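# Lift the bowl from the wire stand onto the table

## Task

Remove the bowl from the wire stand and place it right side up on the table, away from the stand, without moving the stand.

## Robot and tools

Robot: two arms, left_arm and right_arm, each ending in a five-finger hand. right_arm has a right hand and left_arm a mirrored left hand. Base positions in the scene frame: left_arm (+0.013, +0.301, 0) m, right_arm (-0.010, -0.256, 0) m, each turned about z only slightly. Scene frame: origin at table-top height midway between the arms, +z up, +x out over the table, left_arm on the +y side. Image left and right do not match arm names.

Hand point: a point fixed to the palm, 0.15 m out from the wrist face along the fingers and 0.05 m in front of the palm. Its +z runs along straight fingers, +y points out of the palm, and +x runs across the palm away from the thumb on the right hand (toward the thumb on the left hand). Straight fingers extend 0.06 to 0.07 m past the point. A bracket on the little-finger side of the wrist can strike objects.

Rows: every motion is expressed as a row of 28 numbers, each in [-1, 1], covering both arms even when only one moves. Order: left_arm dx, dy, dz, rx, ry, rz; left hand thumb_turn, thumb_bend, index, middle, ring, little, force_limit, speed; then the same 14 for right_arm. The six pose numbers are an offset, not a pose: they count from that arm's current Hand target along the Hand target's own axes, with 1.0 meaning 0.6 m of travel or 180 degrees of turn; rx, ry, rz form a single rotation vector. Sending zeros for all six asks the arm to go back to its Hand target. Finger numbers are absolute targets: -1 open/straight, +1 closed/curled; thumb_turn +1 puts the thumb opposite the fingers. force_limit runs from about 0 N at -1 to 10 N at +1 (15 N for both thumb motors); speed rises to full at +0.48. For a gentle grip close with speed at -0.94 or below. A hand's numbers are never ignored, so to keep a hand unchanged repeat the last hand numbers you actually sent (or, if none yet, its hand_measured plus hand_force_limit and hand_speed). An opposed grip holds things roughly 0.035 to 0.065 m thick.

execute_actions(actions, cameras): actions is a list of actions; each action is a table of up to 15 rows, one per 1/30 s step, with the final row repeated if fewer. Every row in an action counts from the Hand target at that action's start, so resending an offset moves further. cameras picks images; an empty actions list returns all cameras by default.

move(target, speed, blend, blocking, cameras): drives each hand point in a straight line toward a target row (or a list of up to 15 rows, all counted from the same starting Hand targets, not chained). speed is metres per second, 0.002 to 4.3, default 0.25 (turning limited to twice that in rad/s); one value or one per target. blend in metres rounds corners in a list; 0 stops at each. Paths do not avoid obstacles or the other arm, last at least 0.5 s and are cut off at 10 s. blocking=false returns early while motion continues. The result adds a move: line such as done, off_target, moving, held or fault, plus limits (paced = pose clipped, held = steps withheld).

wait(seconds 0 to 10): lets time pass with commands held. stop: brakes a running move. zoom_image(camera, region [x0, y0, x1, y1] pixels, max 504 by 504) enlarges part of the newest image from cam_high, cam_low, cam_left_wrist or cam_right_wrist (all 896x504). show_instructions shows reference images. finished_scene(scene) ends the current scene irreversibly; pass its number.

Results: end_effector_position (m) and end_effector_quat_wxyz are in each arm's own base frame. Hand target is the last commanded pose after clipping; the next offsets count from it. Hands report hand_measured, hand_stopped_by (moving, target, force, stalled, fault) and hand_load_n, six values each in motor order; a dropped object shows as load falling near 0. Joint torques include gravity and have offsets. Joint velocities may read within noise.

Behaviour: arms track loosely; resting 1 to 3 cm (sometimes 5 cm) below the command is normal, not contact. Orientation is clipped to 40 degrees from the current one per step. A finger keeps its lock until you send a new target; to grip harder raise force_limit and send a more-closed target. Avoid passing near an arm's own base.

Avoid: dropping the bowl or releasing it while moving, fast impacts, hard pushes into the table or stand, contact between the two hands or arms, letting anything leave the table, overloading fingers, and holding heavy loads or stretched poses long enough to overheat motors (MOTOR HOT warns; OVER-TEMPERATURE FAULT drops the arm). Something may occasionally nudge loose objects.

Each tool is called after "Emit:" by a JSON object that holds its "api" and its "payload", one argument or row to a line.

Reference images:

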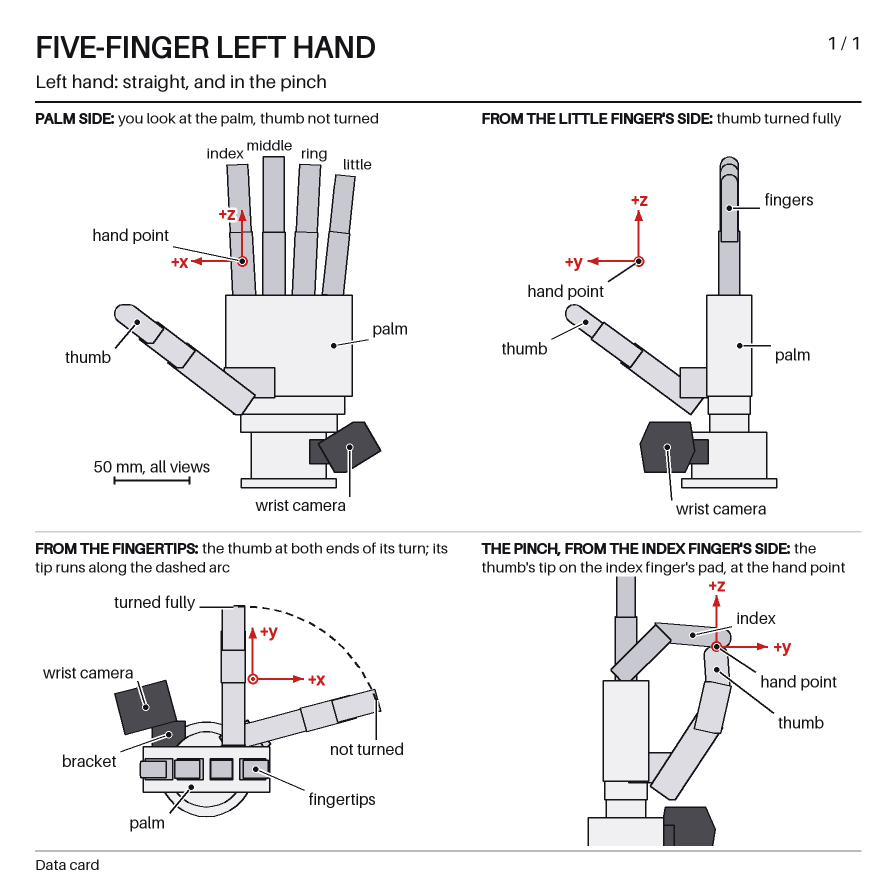

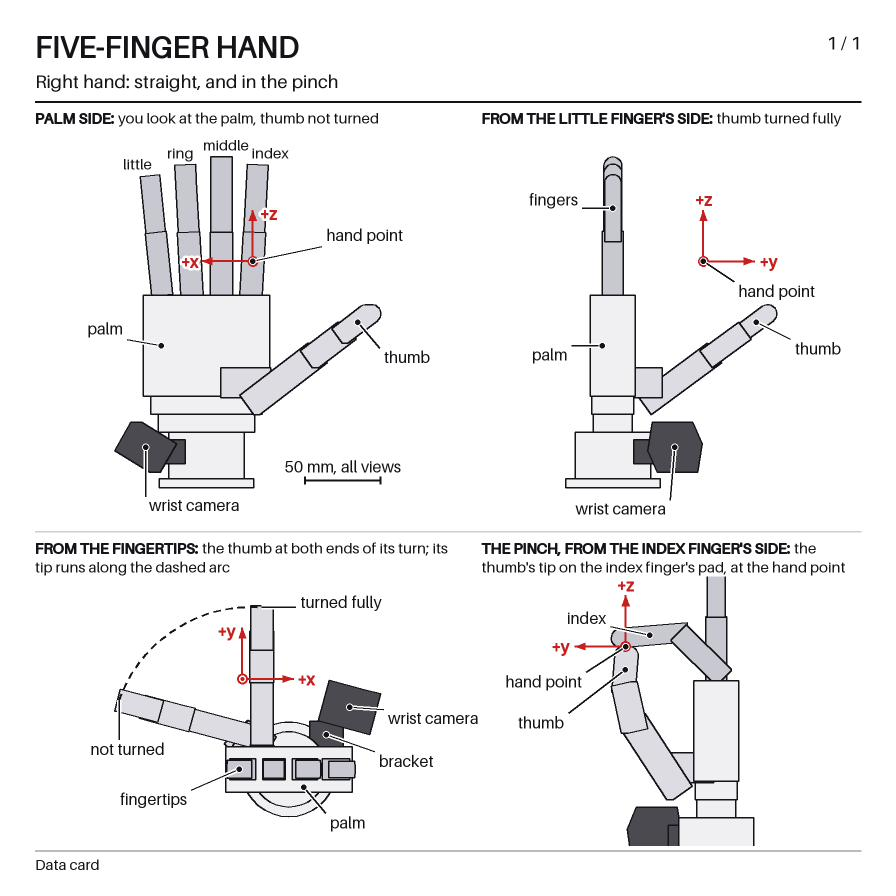

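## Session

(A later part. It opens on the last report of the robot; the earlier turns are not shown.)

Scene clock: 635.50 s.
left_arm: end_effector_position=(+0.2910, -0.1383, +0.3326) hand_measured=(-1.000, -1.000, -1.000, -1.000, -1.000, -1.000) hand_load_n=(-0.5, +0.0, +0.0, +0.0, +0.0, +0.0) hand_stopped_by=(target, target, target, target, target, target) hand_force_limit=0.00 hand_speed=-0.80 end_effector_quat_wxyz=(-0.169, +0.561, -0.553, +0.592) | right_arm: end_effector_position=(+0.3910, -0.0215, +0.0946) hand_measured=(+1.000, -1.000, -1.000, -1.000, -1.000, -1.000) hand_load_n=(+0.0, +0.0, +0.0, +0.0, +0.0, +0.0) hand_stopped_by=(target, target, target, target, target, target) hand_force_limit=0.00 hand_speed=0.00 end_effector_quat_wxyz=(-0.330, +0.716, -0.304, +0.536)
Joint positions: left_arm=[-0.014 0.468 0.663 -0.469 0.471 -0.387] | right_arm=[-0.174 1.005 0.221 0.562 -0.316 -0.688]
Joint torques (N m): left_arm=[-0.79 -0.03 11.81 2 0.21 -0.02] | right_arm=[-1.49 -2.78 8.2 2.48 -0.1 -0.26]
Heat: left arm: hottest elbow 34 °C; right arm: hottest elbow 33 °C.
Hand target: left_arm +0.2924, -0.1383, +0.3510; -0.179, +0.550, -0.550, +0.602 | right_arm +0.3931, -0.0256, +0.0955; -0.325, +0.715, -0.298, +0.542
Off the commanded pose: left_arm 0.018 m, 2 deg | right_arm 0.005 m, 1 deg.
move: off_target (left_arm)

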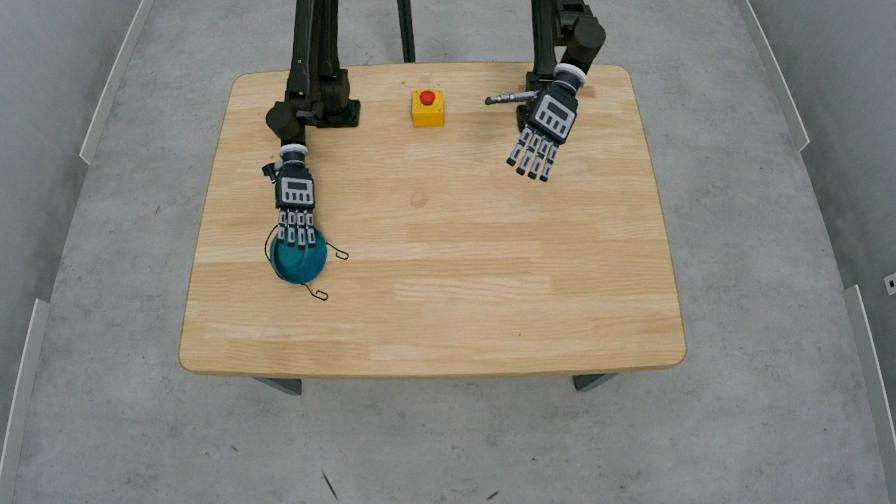

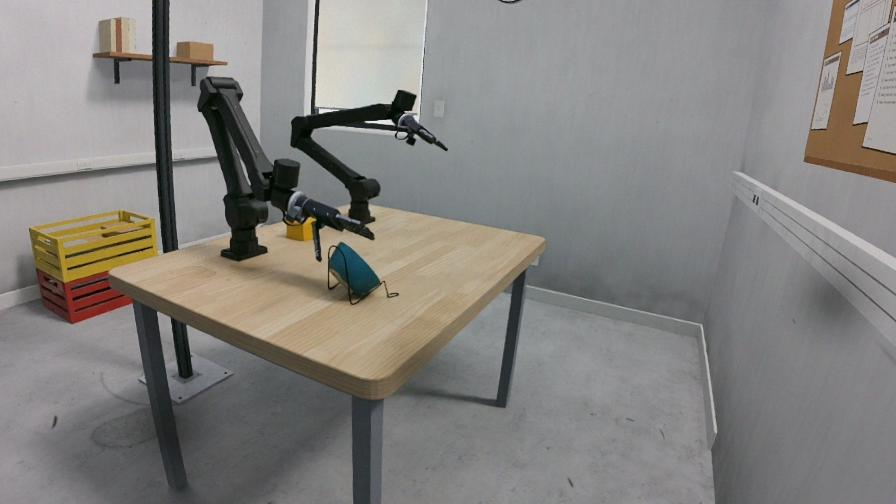

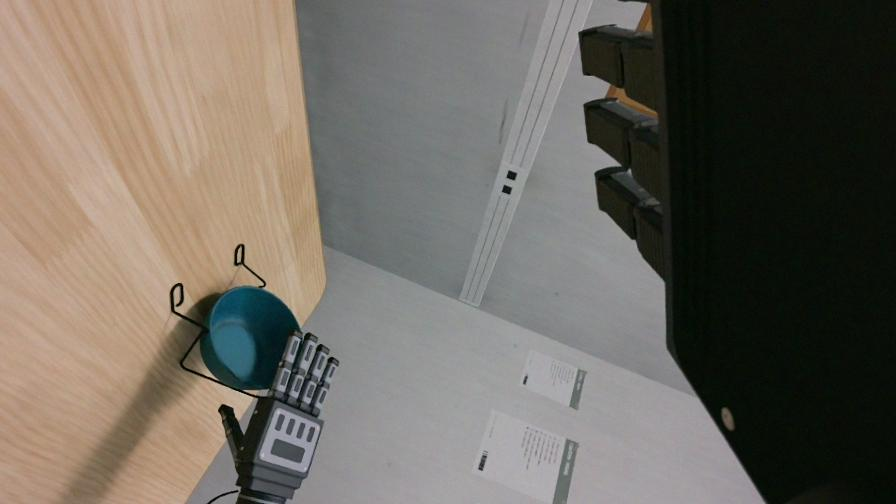

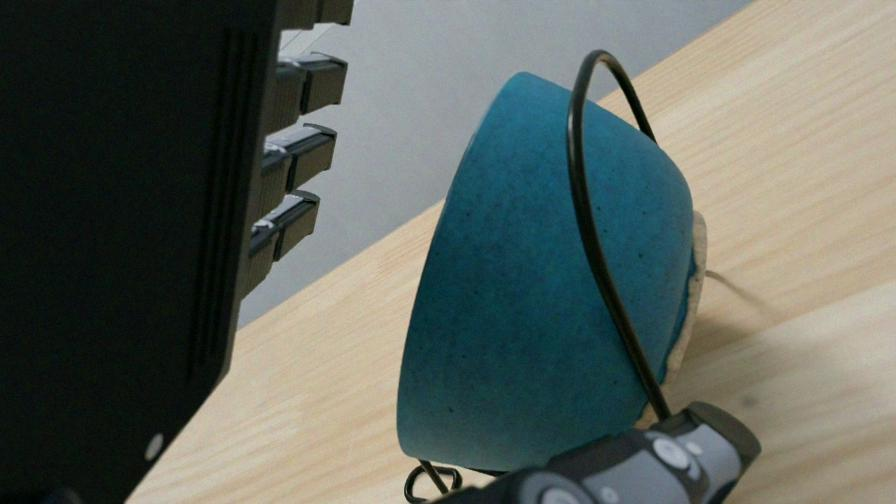

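Emit:
{"api": "move", "payload": {
  "target": [
    [0,0,0,0,0,0,-1,-1,-1,-1,-1,-1,0,-0.8,0,0.0133,0,0,0,0,1,-1,-1,-1,-1,-1,0,0],
    [0,0,0,0,0,0,-1,-1,-1,-1,-1,-1,0,-0.8,0,0.0133,0,0,0,0,1,-0.5,-0.25,-0.25,-1,-1,-0.6,-0.5]
  ],
  "speed": 0.1,
  "cameras": ["all"]
}}

Emit:
{"api": "zoom_image", "payload": {
  "camera": "cam_low",
  "region": [290, 170, 430, 310]
}}

Emit:
{"api": "zoom_image", "payload": {
  "camera": "cam_left_wrist",
  "region": [130, 220, 410, 500]
}}

Emit:
{"api": "zoom_image", "payload": {
  "camera": "cam_high",
  "region": [240, 170, 360, 310]
}}

Scene clock: 732.93 s.
left_arm: end_effector_position=(+0.2910, -0.1383, +0.3326) hand_measured=(-1.000, -1.000, -1.000, -1.000, -1.000, -1.000) hand_load_n=(+0.0, +0.0, +0.0, +0.0, +0.0, +0.0) hand_stopped_by=(target, target, target, target, target, target) hand_force_limit=0.00 hand_speed=-0.80 end_effector_quat_wxyz=(-0.169, +0.561, -0.553, +0.592) | right_arm: end_effector_position=(+0.3908, -0.0265, +0.0889) hand_measured=(+1.000, -0.500, -0.250, -0.250, -1.000, -1.000) hand_load_n=(-0.5, +0.0, +0.0, +0.0, +0.0, +0.0) hand_stopped_by=(target, target, target, target, target, target) hand_force_limit=-0.60 hand_speed=-0.50 end_effector_quat_wxyz=(-0.330, +0.715, -0.303, +0.536)
Joint positions: left_arm=[-0.014 0.468 0.663 -0.469 0.471 -0.387] | right_arm=[-0.196 1.037 0.213 0.602 -0.338 -0.693]
Joint torques (N m): left_arm=[-0.73 0.03 11.81 2 0.21 -0.02] | right_arm=[-0.73 -3.55 7.95 2.59 -0.01 -0.2]
Heat: left arm: hottest elbow 34 °C; right arm: hottest elbow 33 °C.
Hand target: left_arm +0.2924, -0.1383, +0.3510; -0.179, +0.550, -0.550, +0.602 | right_arm +0.3926, -0.0305, +0.0893; -0.325, +0.715, -0.298, +0.542
Off the commanded pose: left_arm 0.018 m, 2 deg | right_arm 0.004 m, 1 deg.
move: off_target (left_arm)

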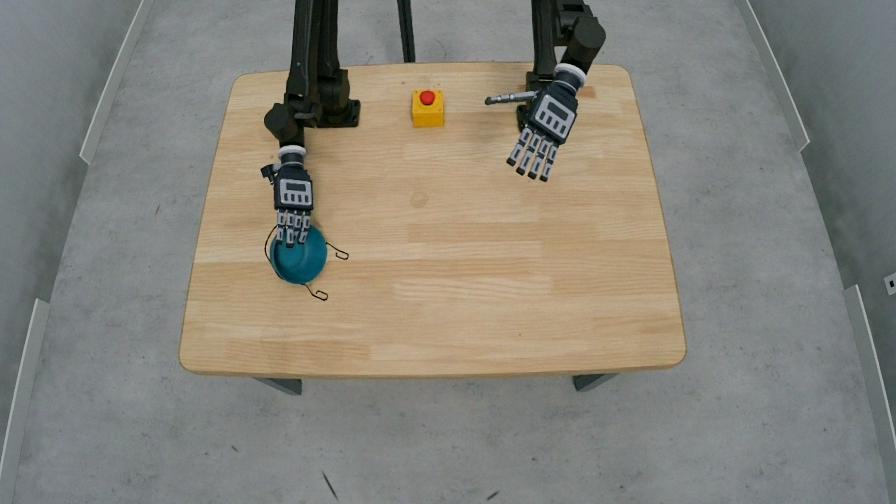

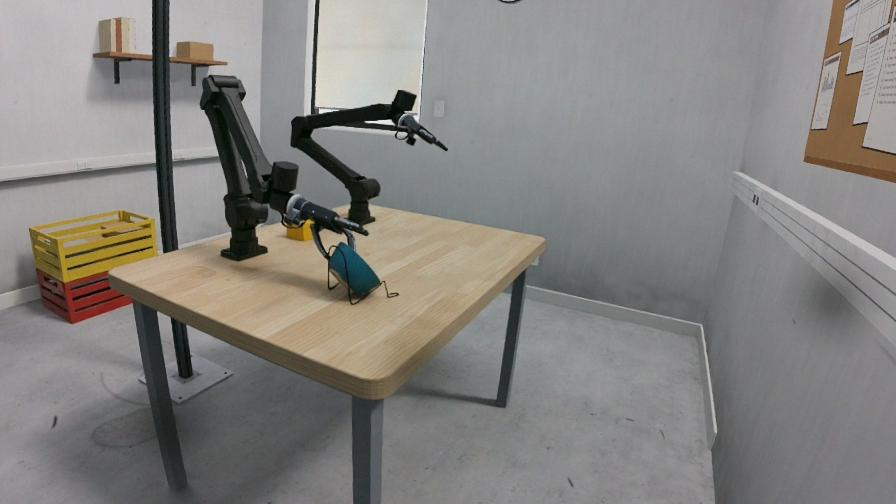

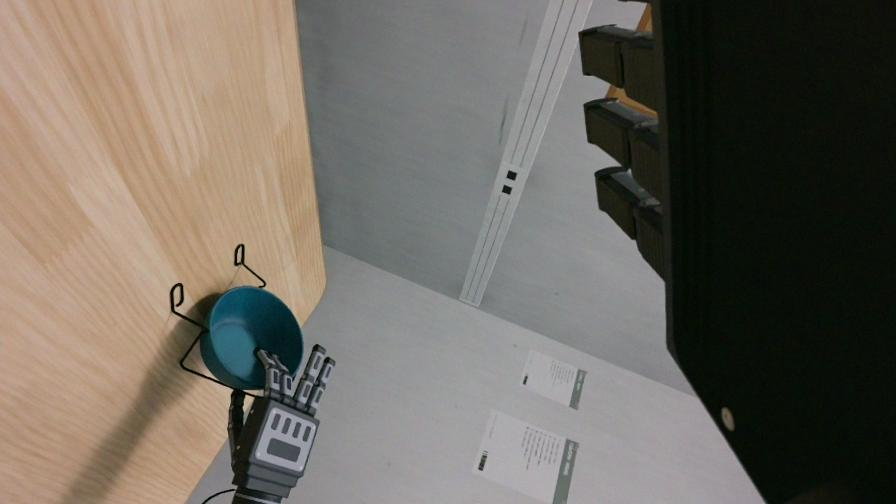

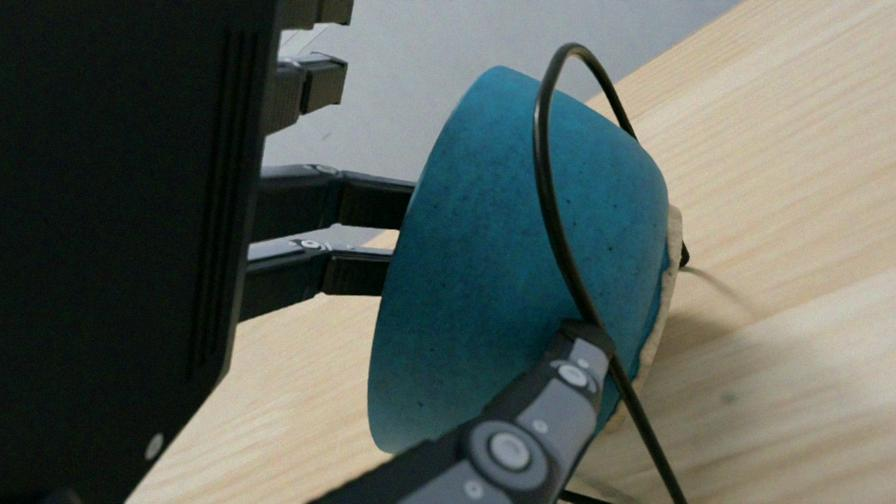

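Scaled by 3.600 from the camera's 896x504 image, which has a finer 1280x720 frame.

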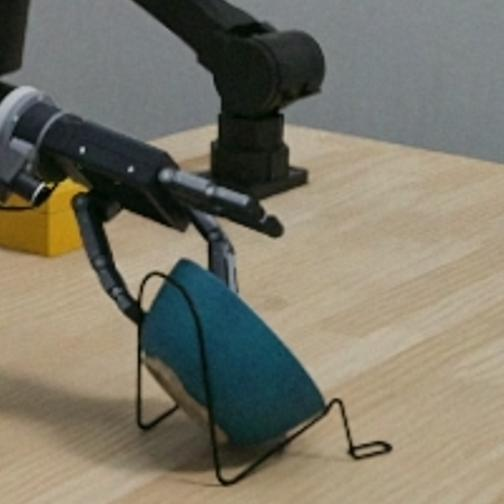

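Scaled by 1.800 from the camera's 896x504 image, which has a finer 1280x720 frame.

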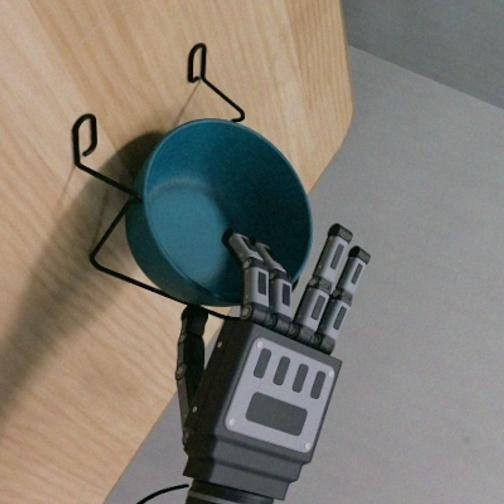

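Scaled by 3.600 from the camera's 896x504 image, which has a finer 1280x720 frame.

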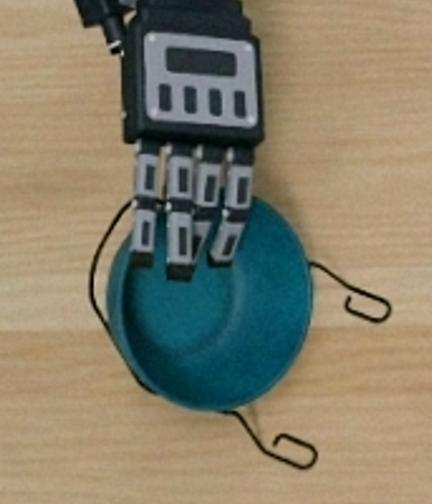

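Emit:
{"api": "zoom_image", "payload": {
  "camera": "cam_right_wrist",
  "region": [360, 200, 760, 504]
}}

Scaled by 1.260 from the camera's 896x504 image, which has a finer 1280x720 frame.

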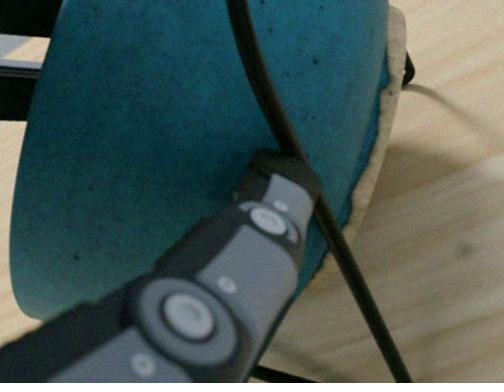

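Emit:
{"api": "move", "payload": {
  "target": [0,0,0,0,0,0,-1,-1,-1,-1,-1,-1,0,-0.8,0,0,0,0,0,0,1,-0.3,0.3,0.3,-1,-1,-0.8,-0.88],
  "speed": 0.1,
  "cameras": ["cam_right_wrist","cam_left_wrist"]
}}

Emit:
{"api": "zoom_image", "payload": {
  "camera": "cam_right_wrist",
  "region": [360, 130, 760, 504]
}}

Scene clock: 768.10 s.
left_arm: end_effector_position=(+0.2910, -0.1383, +0.3326) hand_measured=(-1.000, -1.000, -1.000, -1.000, -1.000, -1.000) hand_load_n=(-0.5, +0.0, +0.0, +0.0, +0.0, +0.0) hand_stopped_by=(target, target, target, target, target, target) hand_force_limit=0.00 hand_speed=-0.80 end_effector_quat_wxyz=(-0.169, +0.561, -0.553, +0.592) | right_arm: end_effector_position=(+0.3895, -0.0276, +0.0868) hand_measured=(+1.000, -0.398, +0.284, +0.106, -1.000, -1.000) hand_load_n=(-0.5, +2.0, +4.0, +0.5, +0.0, +0.0) hand_stopped_by=(target, force, force, force, target, target) hand_force_limit=-0.80 hand_speed=-0.88 end_effector_quat_wxyz=(-0.328, +0.716, -0.304, +0.536)
Joint positions: left_arm=[-0.014 0.468 0.663 -0.469 0.471 -0.387] | right_arm=[-0.199 1.038 0.21 0.602 -0.339 -0.696]
Joint torques (N m): left_arm=[-0.73 -0.03 11.82 2 0.21 -0.02] | right_arm=[-0.79 -2.78 8.29 2.54 -0.06 -0.19]
Heat: left arm: hottest elbow 34 °C; right arm: hottest elbow 32 °C.
Hand target: left_arm +0.2924, -0.1383, +0.3510; -0.179, +0.550, -0.550, +0.602 | right_arm +0.3926, -0.0305, +0.0894; -0.325, +0.715, -0.298, +0.542
Off the commanded pose: left_arm 0.018 m, 2 deg | right_arm 0.005 m, 1 deg.
move: off_target (left_arm)
Images, in order (width x height): cam_left_wrist 896x504, cam_right_wrist 896x504.

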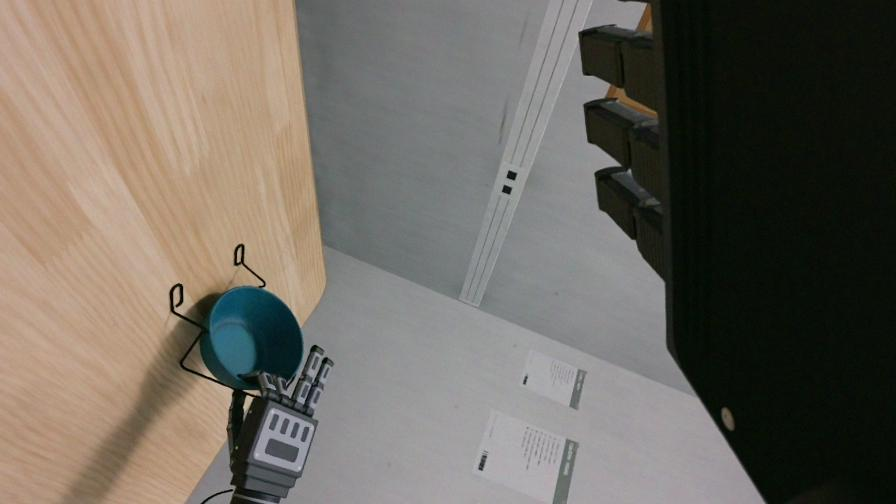

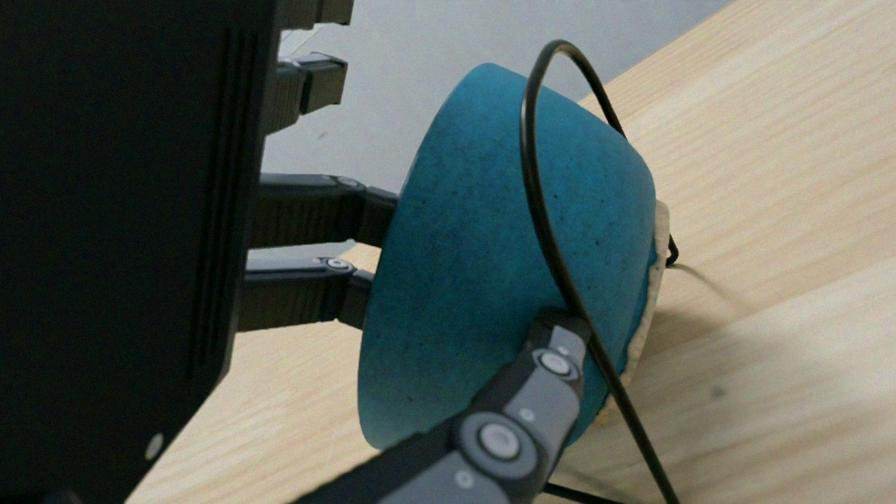

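Scaled by 1.260 from the camera's 896x504 image, which has a finer 1280x720 frame.

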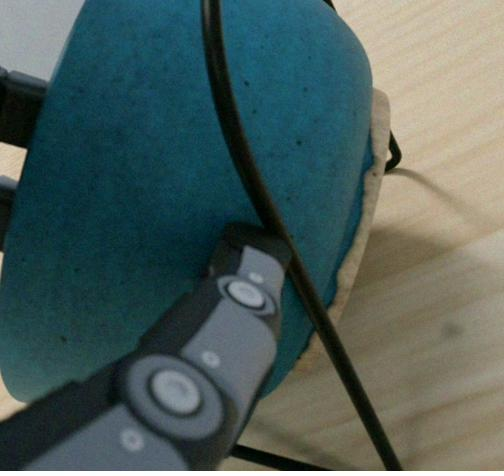

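Emit:
{"api": "move", "payload": {
  "target": [0,0,0,0,0,0,-1,-1,-1,-1,-1,-1,0,-0.8,0,0,0,0,0,0,1,0.1,0.6,0.6,-1,-1,-0.1,-0.88],
  "speed": 0.1,
  "cameras": ["cam_high","cam_low","cam_right_wrist","cam_left_wrist"]
}}

Emit:
{"api": "zoom_image", "payload": {
  "camera": "cam_low",
  "region": [290, 170, 430, 310]
}}

Scene clock: 787.90 s.
left_arm: end_effector_position=(+0.2910, -0.1383, +0.3326) hand_measured=(-1.000, -1.000, -1.000, -1.000, -1.000, -1.000) hand_load_n=(+0.0, +0.0, +0.0, +0.0, +0.0, +0.0) hand_stopped_by=(target, target, target, target, target, target) hand_force_limit=0.00 hand_speed=-0.80 end_effector_quat_wxyz=(-0.169, +0.561, -0.553, +0.592) | right_arm: end_effector_position=(+0.3895, -0.0281, +0.0864) hand_measured=(+1.000, -0.386, +0.292, +0.170, -1.000, -1.000) hand_load_n=(-2.0, +8.0, +1.0, +6.0, +0.0, +0.0) hand_stopped_by=(target, force, force, force, target, target) hand_force_limit=-0.10 hand_speed=-0.88 end_effector_quat_wxyz=(-0.326, +0.717, -0.303, +0.536)
Joint positions: left_arm=[-0.014 0.468 0.663 -0.469 0.471 -0.387] | right_arm=[-0.199 1.04 0.21 0.602 -0.338 -0.701]
Joint torques (N m): left_arm=[-0.73 -0.03 11.81 2 0.2 -0.02] | right_arm=[-0.15 -3.55 8.05 2.74 -0.06 -0.11]
Heat: left arm: hottest elbow 35 °C; right arm: hottest elbow 32 °C.
Hand target: left_arm +0.2924, -0.1383, +0.3510; -0.179, +0.550, -0.550, +0.602 | right_arm +0.3926, -0.0305, +0.0894; -0.325, +0.715, -0.298, +0.542
Off the commanded pose: left_arm 0.018 m, 2 deg | right_arm 0.005 m, 1 deg.
move: off_target (left_arm)

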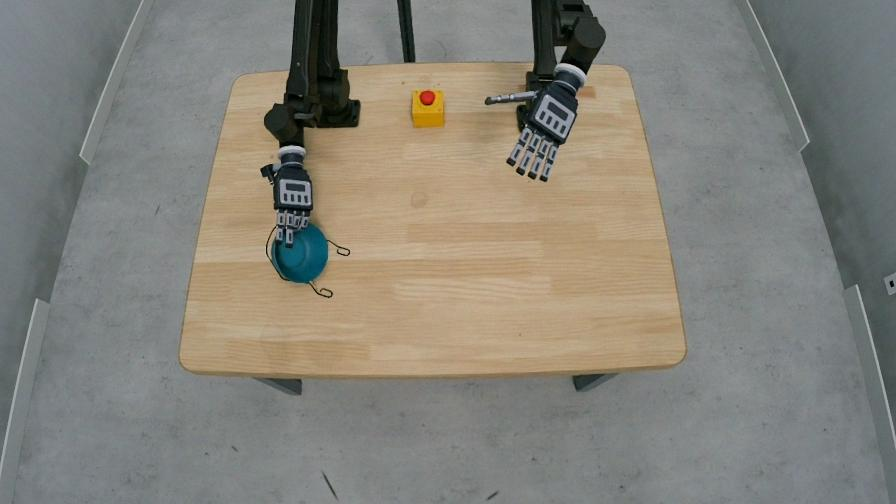

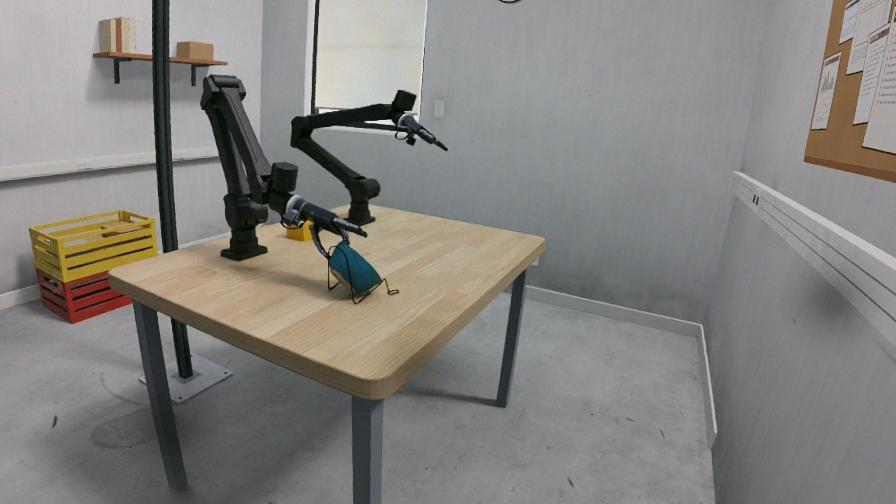

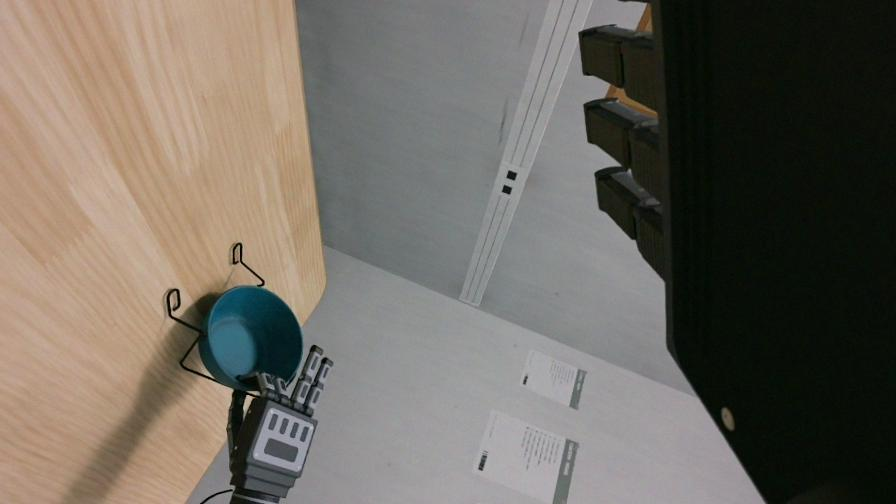

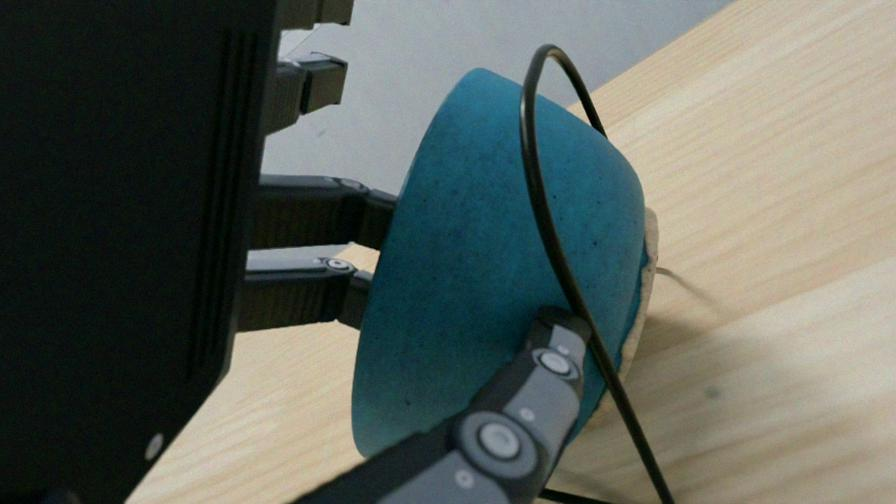

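Scaled by 3.600 from the camera's 896x504 image, which has a finer 1280x720 frame.

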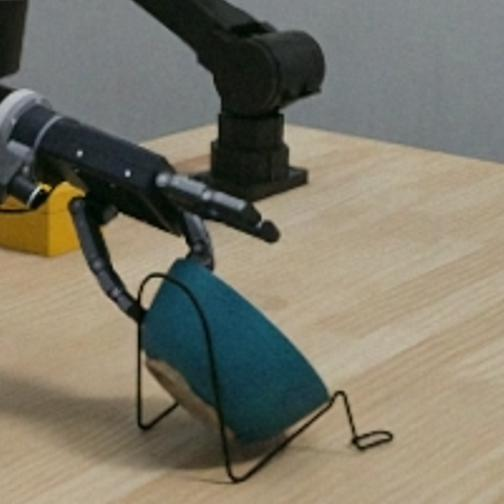

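Emit:
{"api": "move", "payload": {
  "target": [0,0,0,0,0,0,-1,-1,-1,-1,-1,-1,0,-0.8,0.0471,-0.0662,-0.0187,0,0,0,1,0.1,0.6,0.6,-1,-1,-0.1,-0.88],
  "speed": 0.06,
  "cameras": ["cam_high","cam_low","cam_right_wrist","cam_left_wrist"]
}}

Emit:
{"api": "zoom_image", "payload": {
  "camera": "cam_low",
  "region": [290, 170, 430, 310]
}}

Scene clock: 821.53 s.
left_arm: end_effector_position=(+0.2910, -0.1383, +0.3326) hand_measured=(-1.000, -1.000, -1.000, -1.000, -1.000, -1.000) hand_load_n=(+0.0, +0.0, +0.0, +0.0, +0.0, +0.0) hand_stopped_by=(target, target, target, target, target, target) hand_force_limit=0.00 hand_speed=-0.80 end_effector_quat_wxyz=(-0.169, +0.561, -0.553, +0.592) | right_arm: end_effector_position=(+0.3614, -0.0225, +0.0889) hand_measured=(+1.000, -0.386, +0.292, +0.170, -1.000, -1.000) hand_load_n=(+2.5, +7.0, +5.0, +2.0, +0.0, +0.0) hand_stopped_by=(target, force, force, force, target, target) hand_force_limit=-0.10 hand_speed=-0.88 end_effector_quat_wxyz=(-0.318, +0.738, -0.322, +0.500)
Joint positions: left_arm=[-0.014 0.468 0.663 -0.469 0.471 -0.387] | right_arm=[-0.199 0.846 0.217 0.308 -0.338 -0.702]
Joint torques (N m): left_arm=[-0.73 -0.03 11.81 2 0.2 -0.02] | right_arm=[-0.21 -4.6 15.13 2.25 -0.07 -0.12]
Heat: left arm: hottest elbow 35 °C; right arm: hottest elbow 32 °C.
Hand target: left_arm +0.2924, -0.1383, +0.3510; -0.179, +0.550, -0.550, +0.602 | right_arm +0.3913, -0.0298, +0.1394; -0.325, +0.715, -0.298, +0.542
Off the commanded pose: left_arm 0.018 m, 2 deg | right_arm 0.059 m, 6 deg.
move: off_target (left_arm, right_arm)

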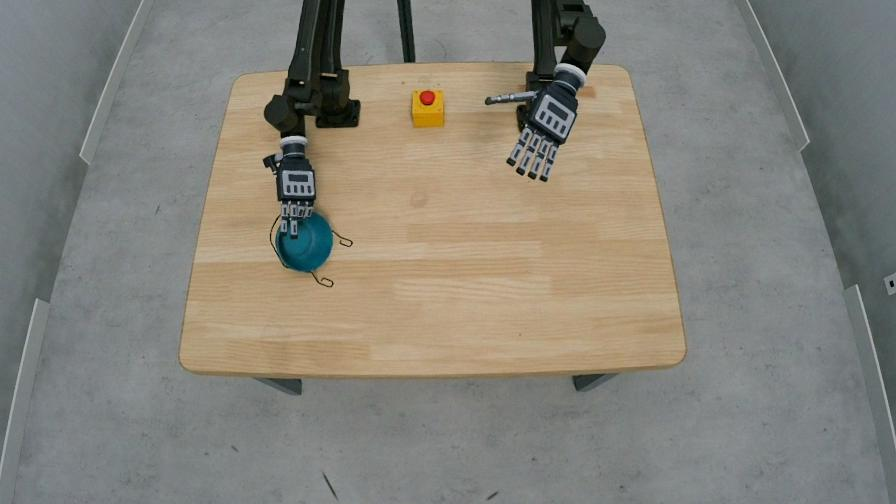

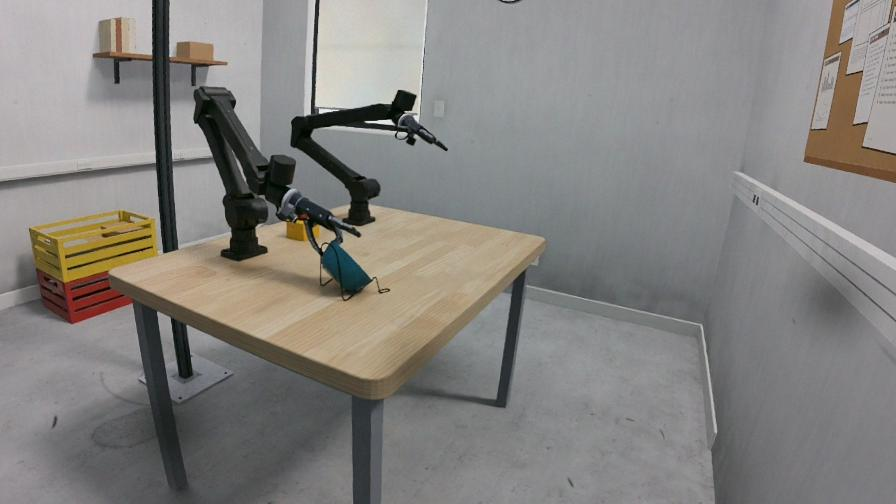

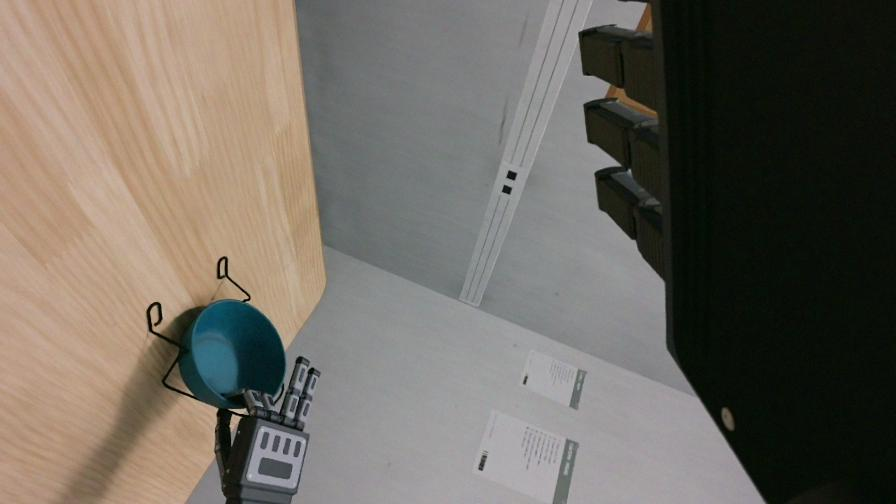

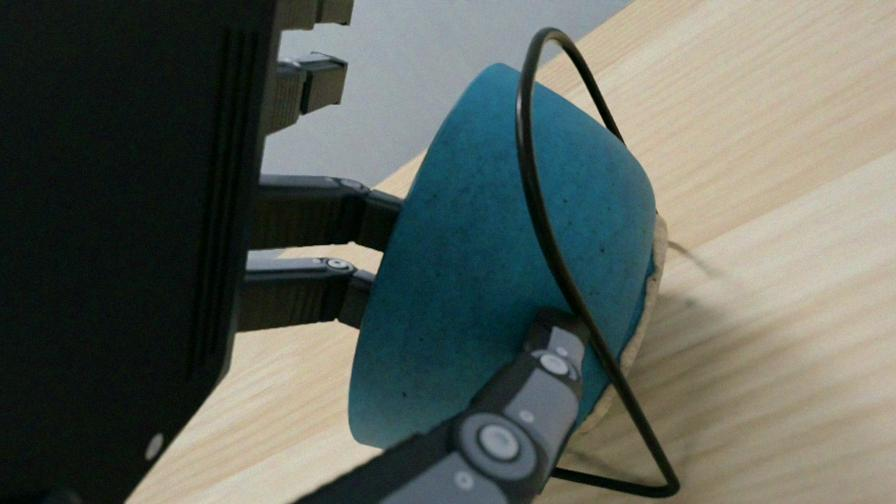

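Scaled by 3.600 from the camera's 896x504 image, which has a finer 1280x720 frame.

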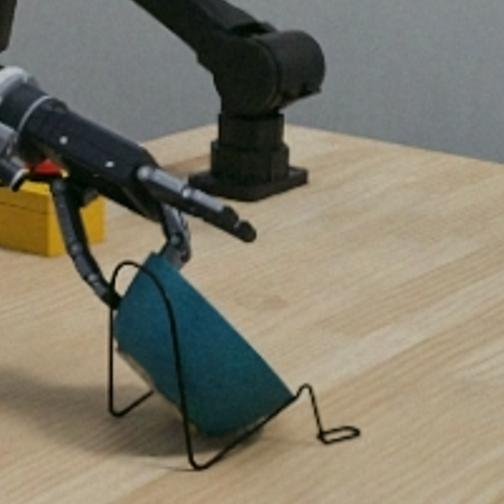

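Emit:
{"api": "zoom_image", "payload": {
  "camera": "cam_right_wrist",
  "region": [480, 270, 680, 420]
}}

Emit:
{"api": "zoom_image", "payload": {
  "camera": "cam_low",
  "region": [300, 220, 380, 310]
}}

Scaled by 2.520 from the camera's 896x504 image, which has a finer 1280x720 frame.

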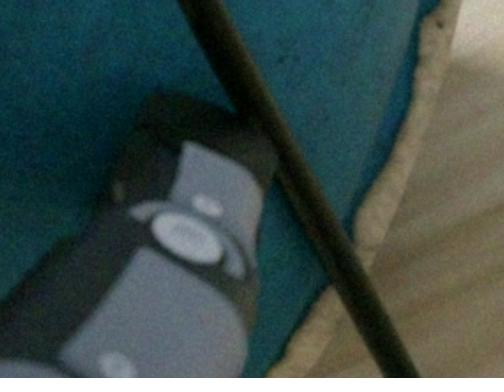

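Scaled by 5.600 from the camera's 896x504 image, which has a finer 1280x720 frame.

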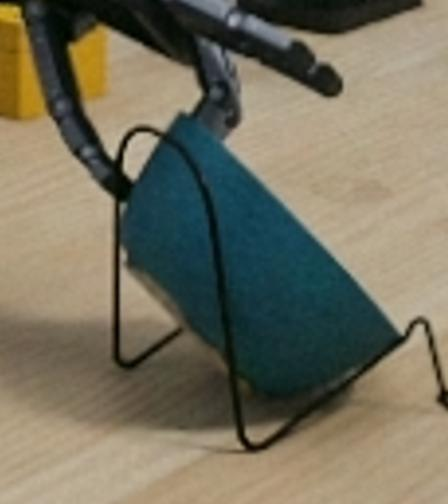

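Emit:
{"api": "execute_actions", "payload": {
  "actions": [
    [[0,0,0,0,0,0,-1,-1,-1,-1,-1,-1,0,-0.8,0,0,0,0,0,0,1,0.1,0.6,0.6,-1,-1,-0.1,-0.88]]
  ]
}}

Scene clock: 857.87 s.
left_arm: end_effector_position=(+0.2910, -0.1383, +0.3326) hand_measured=(-1.000, -1.000, -1.000, -1.000, -1.000, -1.000) hand_load_n=(+0.0, +0.0, +0.0, +0.0, +0.0, +0.0) hand_stopped_by=(target, target, target, target, target, target) hand_force_limit=0.00 hand_speed=-0.80 end_effector_quat_wxyz=(-0.169, +0.561, -0.553, +0.592) | right_arm: end_effector_position=(+0.3611, -0.0225, +0.0889) hand_measured=(+1.000, -0.386, +0.292, +0.170, -1.000, -1.000) hand_load_n=(+3.0, +7.0, +5.0, +2.0, -0.5, +0.0) hand_stopped_by=(target, force, force, force, target, target) hand_force_limit=-0.10 hand_speed=-0.88 end_effector_quat_wxyz=(-0.318, +0.738, -0.322, +0.500)
Joint positions: left_arm=[-0.014 0.468 0.663 -0.469 0.471 -0.387] | right_arm=[-0.199 0.845 0.217 0.306 -0.338 -0.702]
Joint torques (N m): left_arm=[-0.73 -0.03 11.81 2 0.21 -0.02] | right_arm=[-0.73 -4.89 15.35 2.43 -0.02 -0.13]
Heat: left arm: hottest elbow 35 °C; right arm: hottest elbow 35 °C.
Hand target: left_arm +0.2924, -0.1383, +0.3510; -0.179, +0.550, -0.550, +0.602 | right_arm +0.3912, -0.0297, +0.1394; -0.325, +0.715, -0.298, +0.542
Off the commanded pose: left_arm 0.018 m, 2 deg | right_arm 0.059 m, 6 deg.

Emit:
{"api": "move", "payload": {
  "target": [0,0,0,0,0,0,-1,-1,-1,-1,-1,-1,0,-0.8,0.0125,-0.0047,0.0482,0,0,0,1,0.1,0.6,0.6,-1,-1,-0.1,-0.88],
  "speed": 0.04,
  "cameras": ["cam_low","cam_right_wrist","cam_high"]
}}

Scene clock: 879.67 s.
left_arm: end_effector_position=(+0.2910, -0.1383, +0.3326) hand_measured=(-1.000, -1.000, -1.000, -1.000, -1.000, -1.000) hand_load_n=(+0.0, +0.0, +0.0, +0.0, -0.5, +0.0) hand_stopped_by=(target, target, target, target, target, target) hand_force_limit=0.00 hand_speed=-0.80 end_effector_quat_wxyz=(-0.169, +0.561, -0.553, +0.592) | right_arm: end_effector_position=(+0.3815, -0.0256, +0.0898) hand_measured=(+1.000, -0.386, +0.292, +0.170, -1.000, -1.000) hand_load_n=(+2.0, +7.5, +3.0, +4.0, +0.0, +0.0) hand_stopped_by=(target, force, force, force, target, target) hand_force_limit=-0.10 hand_speed=-0.88 end_effector_quat_wxyz=(-0.314, +0.741, -0.326, +0.496)
Joint positions: left_arm=[-0.014 0.468 0.663 -0.469 0.471 -0.387] | right_arm=[-0.188 0.942 0.268 0.34 -0.32 -0.702]
Joint torques (N m): left_arm=[-0.73 -0.03 11.81 2.02 0.21 -0.02] | right_arm=[-0.26 -4.6 15.24 3.6 0.07 0]
Heat: left arm: hottest elbow 35 °C; right arm: hottest elbow 37 °C.
Hand target: left_arm +0.2924, -0.1383, +0.3510; -0.179, +0.550, -0.550, +0.602 | right_arm +0.4213, -0.0299, +0.1402; -0.325, +0.715, -0.298, +0.542
Off the commanded pose: left_arm 0.018 m, 2 deg | right_arm 0.064 m, 7 deg.
move: off_target (left_arm, right_arm)
Images, in order (width x height): cam_high 896x504, cam_low 896x504, cam_right_wrist 896x504.

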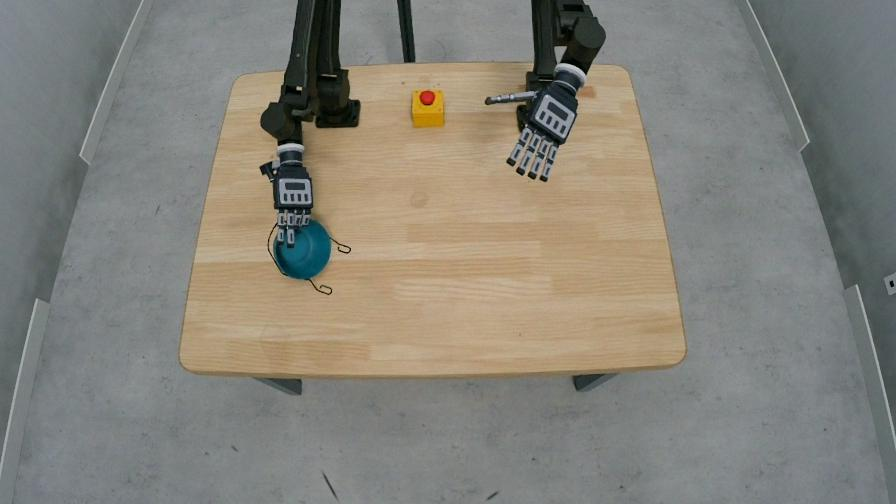

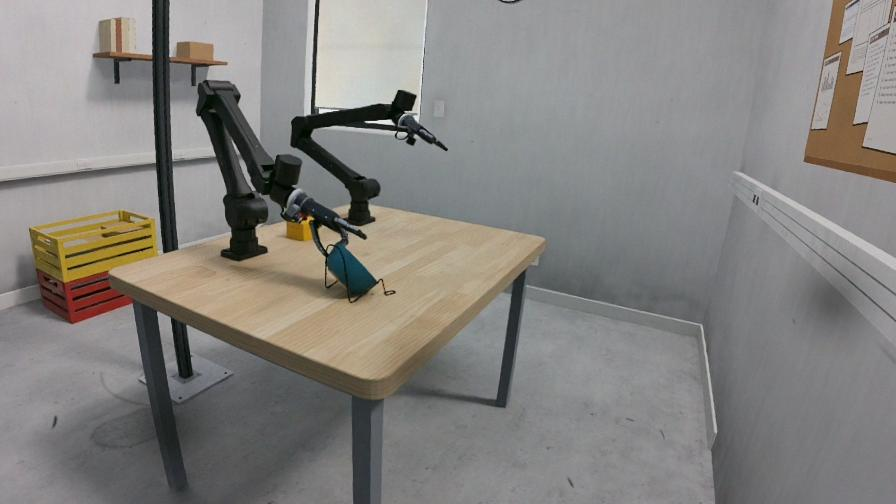

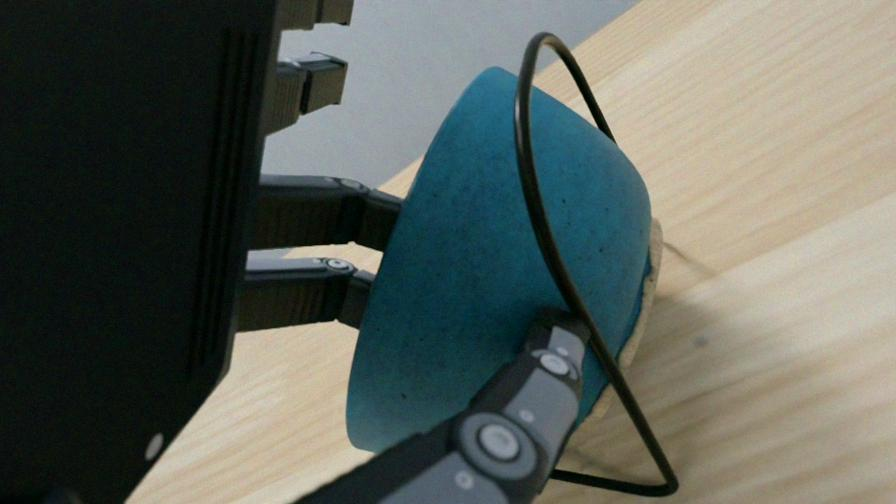

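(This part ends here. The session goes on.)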